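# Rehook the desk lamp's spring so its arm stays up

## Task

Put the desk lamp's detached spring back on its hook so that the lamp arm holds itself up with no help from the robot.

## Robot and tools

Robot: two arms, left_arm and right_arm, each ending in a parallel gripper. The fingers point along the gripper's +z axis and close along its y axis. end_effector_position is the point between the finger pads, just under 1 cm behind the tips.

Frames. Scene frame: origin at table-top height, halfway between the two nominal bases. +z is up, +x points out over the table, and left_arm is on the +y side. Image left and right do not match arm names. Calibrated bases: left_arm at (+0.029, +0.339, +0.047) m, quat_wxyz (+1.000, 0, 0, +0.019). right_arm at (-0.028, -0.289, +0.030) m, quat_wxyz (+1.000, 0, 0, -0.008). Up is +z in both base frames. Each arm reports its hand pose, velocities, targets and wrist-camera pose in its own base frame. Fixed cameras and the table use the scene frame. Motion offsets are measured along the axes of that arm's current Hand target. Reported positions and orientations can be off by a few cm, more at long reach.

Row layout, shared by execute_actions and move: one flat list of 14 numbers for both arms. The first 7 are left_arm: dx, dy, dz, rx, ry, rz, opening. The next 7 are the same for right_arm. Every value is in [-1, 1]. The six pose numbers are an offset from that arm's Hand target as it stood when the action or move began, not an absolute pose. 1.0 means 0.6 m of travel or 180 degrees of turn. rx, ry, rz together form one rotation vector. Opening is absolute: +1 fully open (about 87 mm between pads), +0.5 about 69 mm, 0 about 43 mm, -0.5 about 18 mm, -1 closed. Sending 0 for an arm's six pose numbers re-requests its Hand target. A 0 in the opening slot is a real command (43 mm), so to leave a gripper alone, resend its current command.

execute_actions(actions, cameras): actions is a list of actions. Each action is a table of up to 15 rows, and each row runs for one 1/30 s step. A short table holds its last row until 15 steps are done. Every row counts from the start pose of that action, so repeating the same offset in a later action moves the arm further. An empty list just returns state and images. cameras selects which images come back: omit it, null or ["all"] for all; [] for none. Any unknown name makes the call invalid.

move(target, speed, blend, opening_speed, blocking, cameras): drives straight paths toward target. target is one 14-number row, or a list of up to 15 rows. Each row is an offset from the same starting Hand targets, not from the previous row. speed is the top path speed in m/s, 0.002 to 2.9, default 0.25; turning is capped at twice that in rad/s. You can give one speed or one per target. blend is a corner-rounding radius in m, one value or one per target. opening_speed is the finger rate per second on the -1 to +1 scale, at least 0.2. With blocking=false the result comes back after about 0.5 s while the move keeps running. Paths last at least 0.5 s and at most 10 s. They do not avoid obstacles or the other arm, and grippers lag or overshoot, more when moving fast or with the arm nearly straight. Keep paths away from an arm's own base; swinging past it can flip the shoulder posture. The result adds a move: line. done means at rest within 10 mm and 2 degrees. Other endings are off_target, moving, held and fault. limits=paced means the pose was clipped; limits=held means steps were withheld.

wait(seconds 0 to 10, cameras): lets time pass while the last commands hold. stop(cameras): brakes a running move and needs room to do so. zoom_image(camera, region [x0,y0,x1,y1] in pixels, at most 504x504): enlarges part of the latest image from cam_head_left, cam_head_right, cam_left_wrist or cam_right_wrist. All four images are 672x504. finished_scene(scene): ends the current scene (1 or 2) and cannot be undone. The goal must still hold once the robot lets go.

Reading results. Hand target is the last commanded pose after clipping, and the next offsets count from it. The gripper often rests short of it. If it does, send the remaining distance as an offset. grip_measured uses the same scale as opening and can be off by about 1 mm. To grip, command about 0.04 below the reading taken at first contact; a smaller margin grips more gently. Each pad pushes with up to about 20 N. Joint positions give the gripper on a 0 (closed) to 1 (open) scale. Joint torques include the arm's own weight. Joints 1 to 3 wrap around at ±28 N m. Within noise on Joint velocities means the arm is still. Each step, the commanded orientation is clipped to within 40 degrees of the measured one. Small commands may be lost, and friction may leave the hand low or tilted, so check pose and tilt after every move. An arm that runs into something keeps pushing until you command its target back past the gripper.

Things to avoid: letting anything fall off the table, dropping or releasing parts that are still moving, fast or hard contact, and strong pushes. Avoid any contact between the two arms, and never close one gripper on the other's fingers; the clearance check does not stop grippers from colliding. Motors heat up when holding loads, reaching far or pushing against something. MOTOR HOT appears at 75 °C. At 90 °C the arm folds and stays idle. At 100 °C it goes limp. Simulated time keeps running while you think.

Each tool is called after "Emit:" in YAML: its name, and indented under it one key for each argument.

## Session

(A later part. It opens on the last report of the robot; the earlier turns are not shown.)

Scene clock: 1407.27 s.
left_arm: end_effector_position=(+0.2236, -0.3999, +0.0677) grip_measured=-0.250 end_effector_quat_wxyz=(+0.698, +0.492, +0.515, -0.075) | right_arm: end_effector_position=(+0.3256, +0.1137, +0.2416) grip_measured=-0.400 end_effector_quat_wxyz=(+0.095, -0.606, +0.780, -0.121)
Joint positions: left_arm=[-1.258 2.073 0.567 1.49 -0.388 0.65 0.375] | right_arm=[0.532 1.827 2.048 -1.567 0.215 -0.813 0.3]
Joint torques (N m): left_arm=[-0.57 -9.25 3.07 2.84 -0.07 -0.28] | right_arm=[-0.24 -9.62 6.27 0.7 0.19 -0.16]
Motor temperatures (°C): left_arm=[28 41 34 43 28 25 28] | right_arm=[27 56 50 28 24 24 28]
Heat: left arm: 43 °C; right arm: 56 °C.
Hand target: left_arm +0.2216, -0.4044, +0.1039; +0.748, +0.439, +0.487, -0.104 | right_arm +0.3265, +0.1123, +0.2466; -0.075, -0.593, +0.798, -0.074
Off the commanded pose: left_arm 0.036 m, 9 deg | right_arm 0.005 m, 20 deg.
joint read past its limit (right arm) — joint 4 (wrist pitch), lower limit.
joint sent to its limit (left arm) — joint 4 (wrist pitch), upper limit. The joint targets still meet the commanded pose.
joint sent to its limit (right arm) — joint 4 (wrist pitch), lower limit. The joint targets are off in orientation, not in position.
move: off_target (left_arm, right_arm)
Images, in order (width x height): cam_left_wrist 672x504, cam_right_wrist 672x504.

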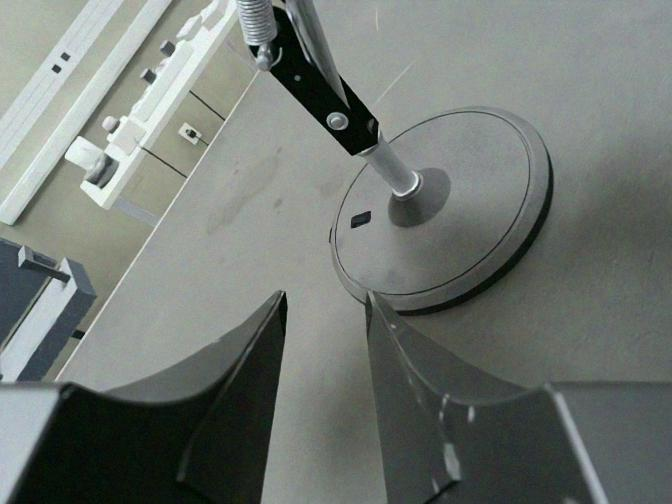

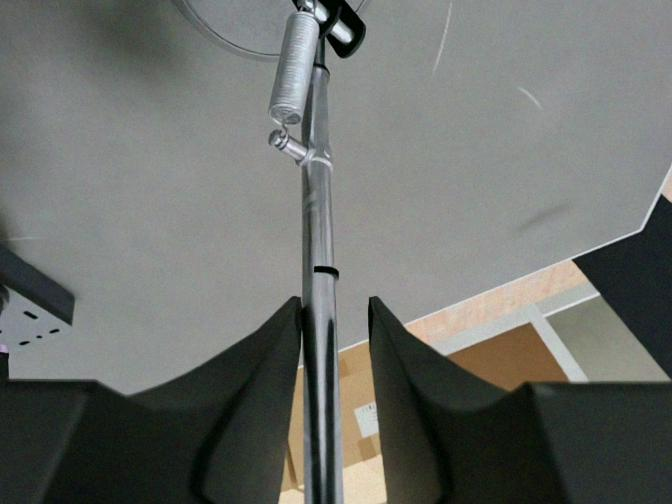

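Emit:
move:
  target: [0,0,0,0,0,0,-0.25,0,0.006,0,0,0,0,0.2]
  opening_speed: 0.4
  cameras: ["cam_right_wrist"]

Emit:
move:
  target:
    - [0,0,0,0,0,0,-0.25,-0.12,0,-0.04,0,0,0,0.2]
    - [0,0,0,0,0,0,-0.25,-0.16,0,-0.14,0,0,0,0.2]
  speed: 0.1

Emit:
zoom_image:
  camera: "cam_head_left"
  region: [270, 160, 430, 320]

Scene clock: 1414.53 s.
left_arm: end_effector_position=(+0.2237, -0.3999, +0.0677) grip_measured=-0.250 end_effector_quat_wxyz=(+0.698, +0.492, +0.515, -0.075) | right_arm: end_effector_position=(+0.3256, +0.1136, +0.2417) grip_measured=+0.200 end_effector_quat_wxyz=(+0.095, -0.606, +0.780, -0.122)
Joint positions: left_arm=[-1.258 2.073 0.567 1.49 -0.388 0.65 0.375] | right_arm=[0.532 1.827 2.048 -1.567 0.216 -0.813 0.6]
Joint torques (N m): left_arm=[-0.55 -9.24 3.07 2.84 -0.07 -0.28] | right_arm=[0.43 -10.52 5.08 0.71 0.18 -0.09]
Motor temperatures (°C): left_arm=[28 43 34 45 28 25 28] | right_arm=[27 56 50 28 24 24 27]
Heat: left arm: 45 °C; right arm: 56 °C.
Hand target: left_arm +0.2216, -0.4044, +0.1039; +0.748, +0.439, +0.487, -0.104 | right_arm +0.3231, +0.1133, +0.2465; -0.075, -0.593, +0.798, -0.074
Off the commanded pose: left_arm 0.036 m, 9 deg | right_arm 0.005 m, 20 deg.
joint read past its limit (right arm) — joint 4 (wrist pitch), lower limit.
joint sent to its limit (left arm) — joint 4 (wrist pitch), upper limit. The joint targets still meet the commanded pose.
joint sent to its limit (right arm) — joint 4 (wrist pitch), lower limit. The joint targets are off in orientation, not in position.
move: off_target (left_arm, right_arm)

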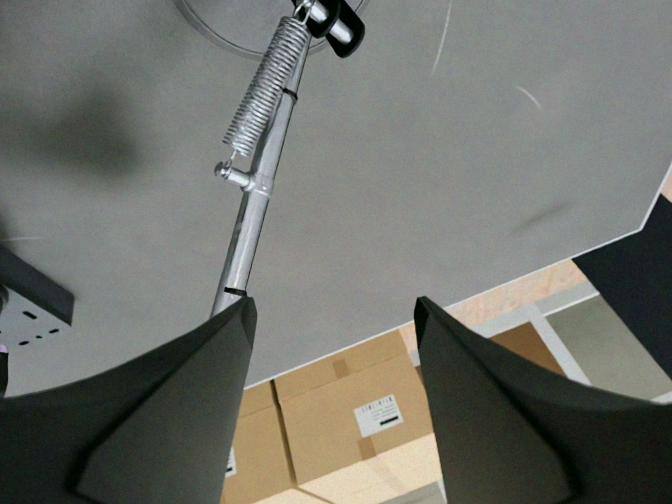

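Scene clock: 1417.67 s.
left_arm: end_effector_position=(+0.2237, -0.3999, +0.0677) grip_measured=-0.250 end_effector_quat_wxyz=(+0.698, +0.492, +0.515, -0.075) | right_arm: end_effector_position=(+0.3508, +0.2170, +0.3027) grip_measured=+0.200 end_effector_quat_wxyz=(+0.249, -0.621, +0.732, -0.128)
Joint positions: left_arm=[-1.258 2.073 0.567 1.49 -0.388 0.65 0.375] | right_arm=[0.731 2.009 2.516 -1.567 0.26 -0.746 0.6]
Joint torques (N m): left_arm=[-0.55 -9.24 3.07 2.84 -0.07 -0.28] | right_arm=[0.29 -8.8 8.39 1.12 0.25 0.06]
Motor temperatures (°C): left_arm=[28 44 34 46 28 25 28] | right_arm=[27 56 50 28 24 24 27]
Heat: left arm: 46 °C; right arm: 56 °C.
Hand target: left_arm +0.2216, -0.4044, +0.1039; +0.748, +0.439, +0.487, -0.104 | right_arm +0.3530, +0.2206, +0.3086; -0.075, -0.593, +0.798, -0.075
Off the commanded pose: left_arm 0.036 m, 9 deg | right_arm 0.007 m, 39 deg.
joint read past its limit (right arm) — joint 4 (wrist pitch), lower limit.
joint sent to its limit (left arm) — joint 4 (wrist pitch), upper limit. The joint targets still meet the commanded pose.
joint sent to its limit (right arm) — joint 4 (wrist pitch), lower limit. The joint targets are off in orientation, not in position.
move: off_target (left_arm, right_arm)

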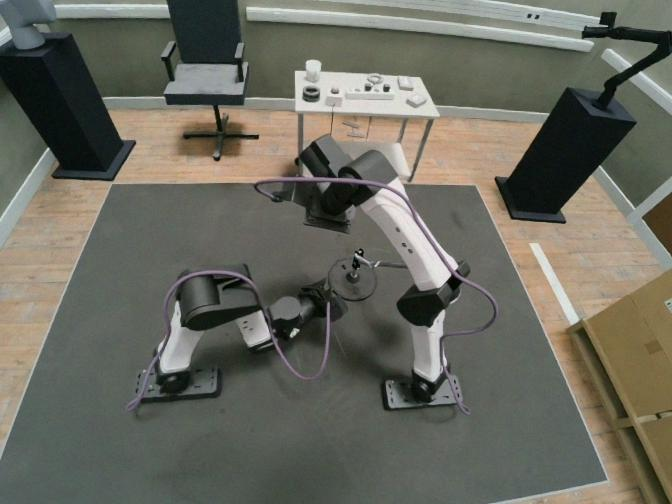

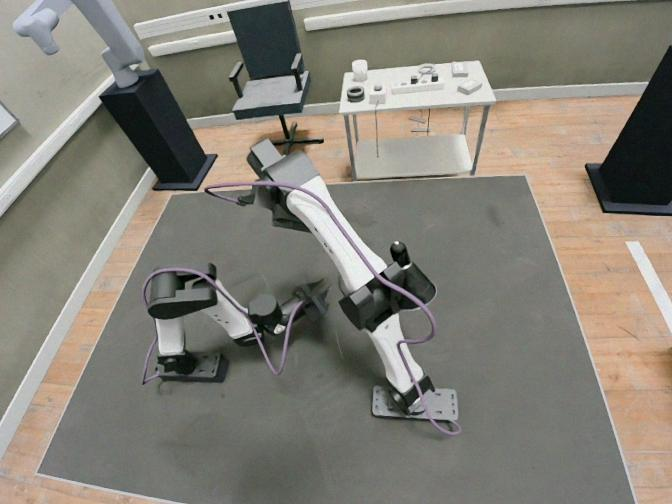

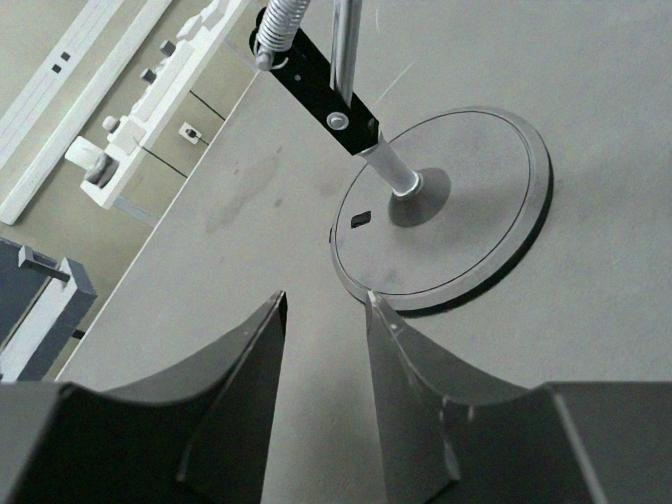

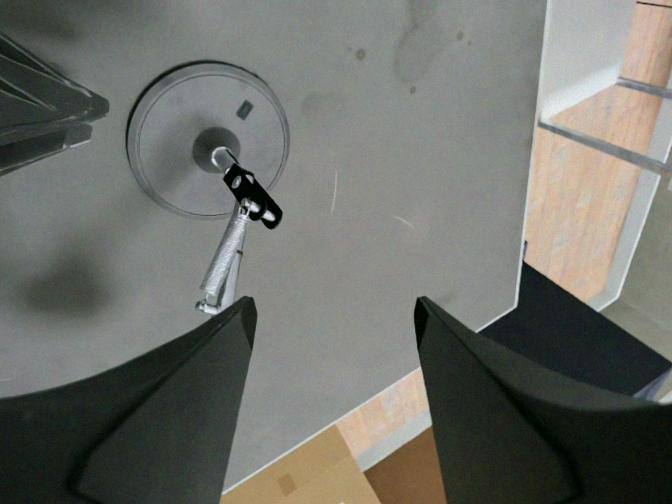

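Scaled by 3.150 from the camera's image (finer frame: 960x720).

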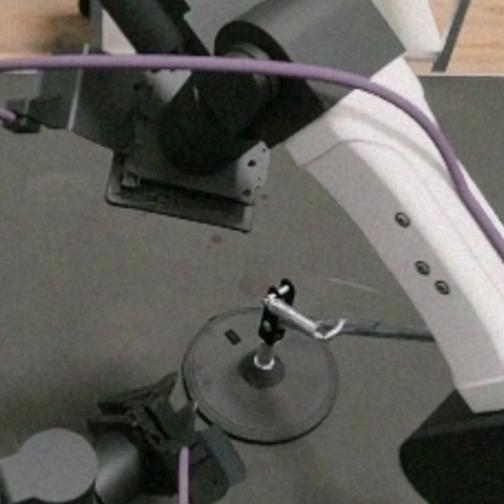

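Emit:
move:
  target: [0,0,0,0,0,0,-0.25,-0.03,0,-0.15,0,0,0,0.2]
  speed: 0.12
  cameras: ["cam_head_left","cam_head_right"]

Emit:
zoom_image:
  camera: "cam_head_right"
  region: [310, 180, 470, 320]

Emit:
zoom_image:
  camera: "cam_head_left"
  region: [300, 200, 470, 340]

Scene clock: 1426.07 s.
left_arm: end_effector_position=(+0.2237, -0.3999, +0.0677) grip_measured=-0.250 end_effector_quat_wxyz=(+0.698, +0.492, +0.515, -0.075) | right_arm: end_effector_position=(+0.3604, +0.2536, +0.3786) grip_measured=+0.200 end_effector_quat_wxyz=(-0.385, +0.621, -0.661, +0.171)
Joint positions: left_arm=[-1.258 2.073 0.567 1.49 -0.388 0.65 0.375] | right_arm=[0.823 2.085 2.844 -1.522 0.365 -0.842 0.6]
Joint torques (N m): left_arm=[-0.58 -9.24 3.07 2.84 -0.07 -0.28] | right_arm=[0.42 -9.94 7.24 1.6 0.24 -0.11]
Motor temperatures (°C): left_arm=[28 45 34 48 28 25 28] | right_arm=[27 56 50 28 24 24 27]
Heat: left arm: 48 °C; right arm: 56 °C.
Hand target: left_arm +0.2216, -0.4044, +0.1039; +0.748, +0.439, +0.487, -0.104 | right_arm +0.3611, +0.2561, +0.3928; -0.064, +0.617, -0.777, +0.105
Off the commanded pose: left_arm 0.036 m, 9 deg | right_arm 0.014 m, 57 deg; orientation clipped.
elbow stopped short (right arm): the move would have taken joint 3 (elbow) straighter than the controller allows.
joint sent to its limit (left arm) — joint 4 (wrist pitch), upper limit. The joint targets still meet the commanded pose.
move: off_target (left_arm, right_arm); limits=paced

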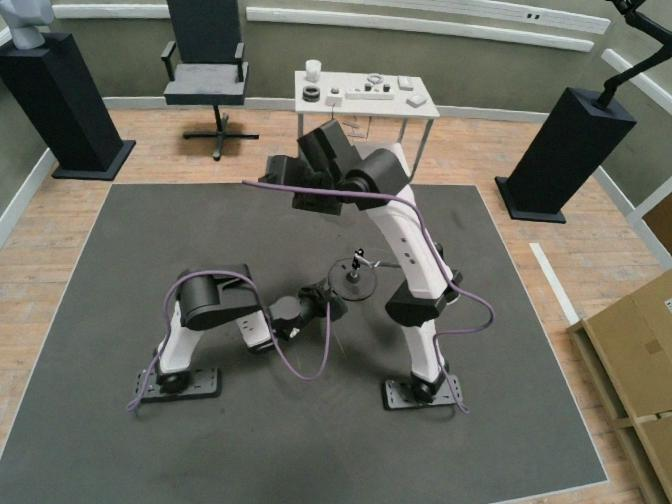

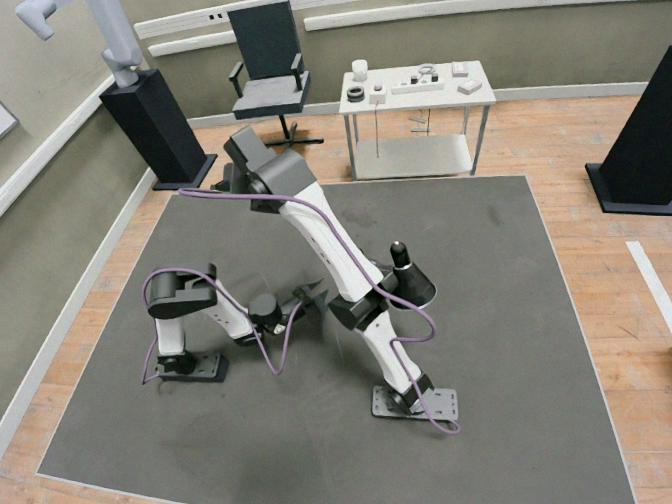

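Scaled by 3.150 from the camera's image (finer frame: 960x720).

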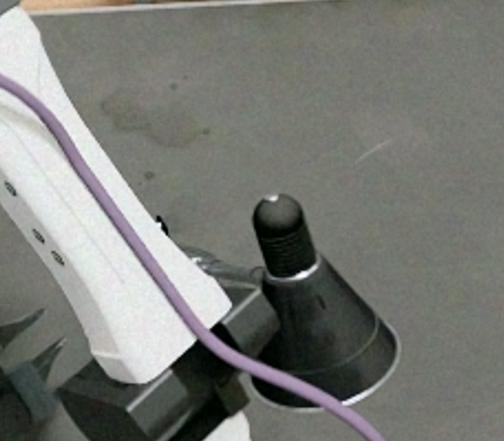

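Scaled by 2.965 from the camera's image (finer frame: 960x720).

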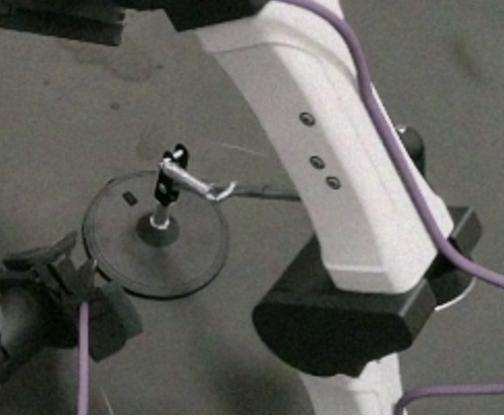

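Emit:
move:
  target: [-0.05,0.1,-0.2,0,0,0,-0.25,0,0,0,0,0,0,0.2]
  speed: 0.2
  cameras: ["cam_left_wrist"]

Scene clock: 1431.97 s.
left_arm: end_effector_position=(+0.1671, -0.2853, +0.1206) grip_measured=-0.250 end_effector_quat_wxyz=(+0.718, +0.475, +0.502, -0.084) | right_arm: end_effector_position=(+0.3610, +0.2527, +0.3792) grip_measured=+0.200 end_effector_quat_wxyz=(-0.384, +0.621, -0.661, +0.174)
Joint positions: left_arm=[-1.365 1.508 0.07 1.49 -0.489 0.666 0.375] | right_arm=[0.823 2.085 2.844 -1.522 0.371 -0.846 0.6]
Joint torques (N m): left_arm=[-0.7 -4.22 3.23 2.78 -0.06 -0.12] | right_arm=[0.61 -9.87 7.25 1.6 0.23 -0.12]
Motor temperatures (°C): left_arm=[28 46 34 49 28 25 28] | right_arm=[27 56 50 29 24 24 27]
Heat: left arm: 49 °C; right arm: 56 °C.
Hand target: left_arm +0.1651, -0.2861, +0.1451; +0.748, +0.439, +0.487, -0.104 | right_arm +0.3611, +0.2561, +0.3928; -0.064, +0.617, -0.777, +0.105
Off the commanded pose: left_arm 0.025 m, 6 deg | right_arm 0.014 m, 40 deg; orientation clipped.
elbow stopped short (right arm): the move would have taken joint 3 (elbow) straighter than the controller allows.
joint sent to its limit (left arm) — joint 4 (wrist pitch), upper limit. The joint targets still meet the commanded pose.
move: off_target (left_arm, right_arm); limits=paced

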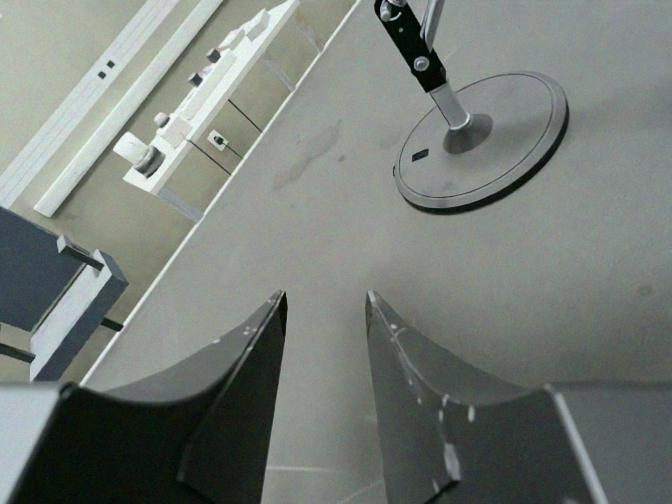

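Emit:
move:
  target: [0,0,0,0,0,0,-0.25,-0.091,0.153,-0.041,0.0025,-0.02,-0.08,0.2]
  speed: 0.2
  cameras: ["cam_head_left","cam_head_right"]

Emit:
zoom_image:
  camera: "cam_head_right"
  region: [310, 180, 470, 320]

Emit:
zoom_image:
  camera: "cam_head_left"
  region: [300, 200, 470, 340]

Scene clock: 1438.07 s.
left_arm: end_effector_position=(+0.1673, -0.2851, +0.1218) grip_measured=-0.250 end_effector_quat_wxyz=(+0.719, +0.474, +0.501, -0.084) | right_arm: end_effector_position=(+0.2856, +0.3341, +0.3803) grip_measured=+0.200 end_effector_quat_wxyz=(-0.403, +0.699, -0.575, +0.133)
Joint positions: left_arm=[-1.365 1.504 0.07 1.49 -0.49 0.667 0.375] | right_arm=[1.084 2.085 2.844 -1.524 0.392 -0.85 0.6]
Joint torques (N m): left_arm=[-0.69 -4 3.28 2.75 -0.06 -0.12] | right_arm=[0.18 -10.82 7.24 1.32 0.09 -0.08]
Motor temperatures (°C): left_arm=[28 44 34 49 27 25 28] | right_arm=[27 56 50 30 24 24 27]
Heat: left arm: 49 °C; right arm: 56 °C.
Hand target: left_arm +0.1651, -0.2861, +0.1450; +0.748, +0.439, +0.487, -0.104 | right_arm +0.2812, +0.3311, +0.3927; -0.077, +0.712, -0.691, +0.096
Off the commanded pose: left_arm 0.023 m, 6 deg | right_arm 0.014 m, 40 deg; orientation clipped.
elbow stopped short (right arm): the move would have taken joint 3 (elbow) straighter than the controller allows.
move: off_target (left_arm, right_arm); limits=paced

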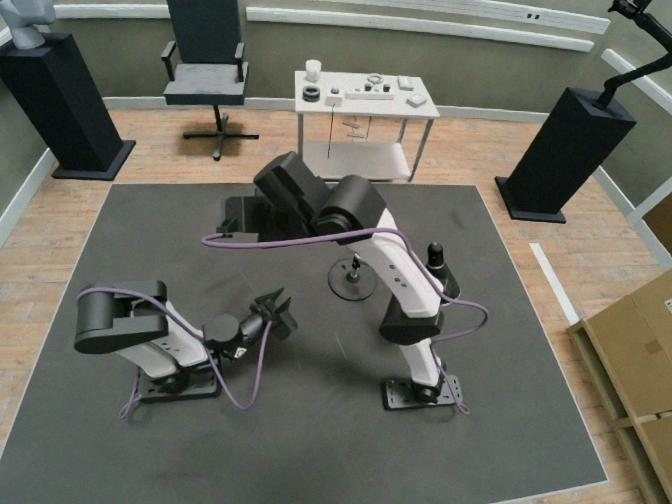

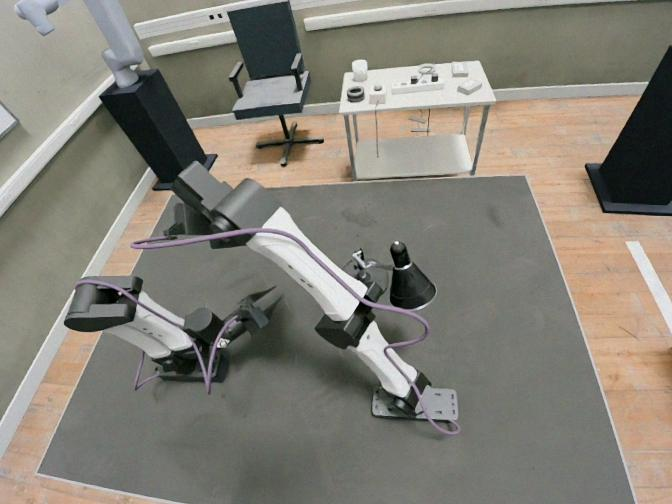

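Scaled by 3.150 from the camera's image (finer frame: 960x720).

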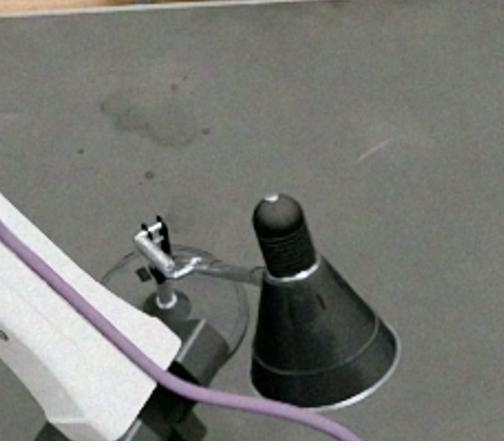

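Scaled by 2.965 from the camera's image (finer frame: 960x720).

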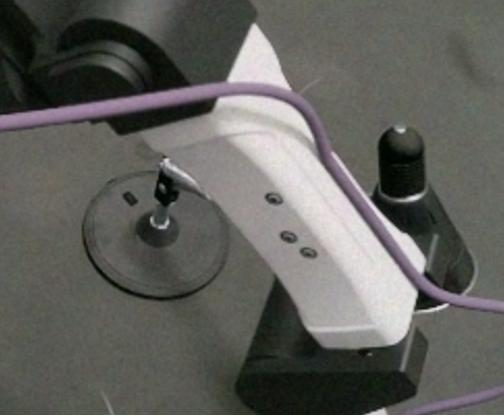

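Emit:
finished_scene:
  scene: 2

The scene is finished: the task was done.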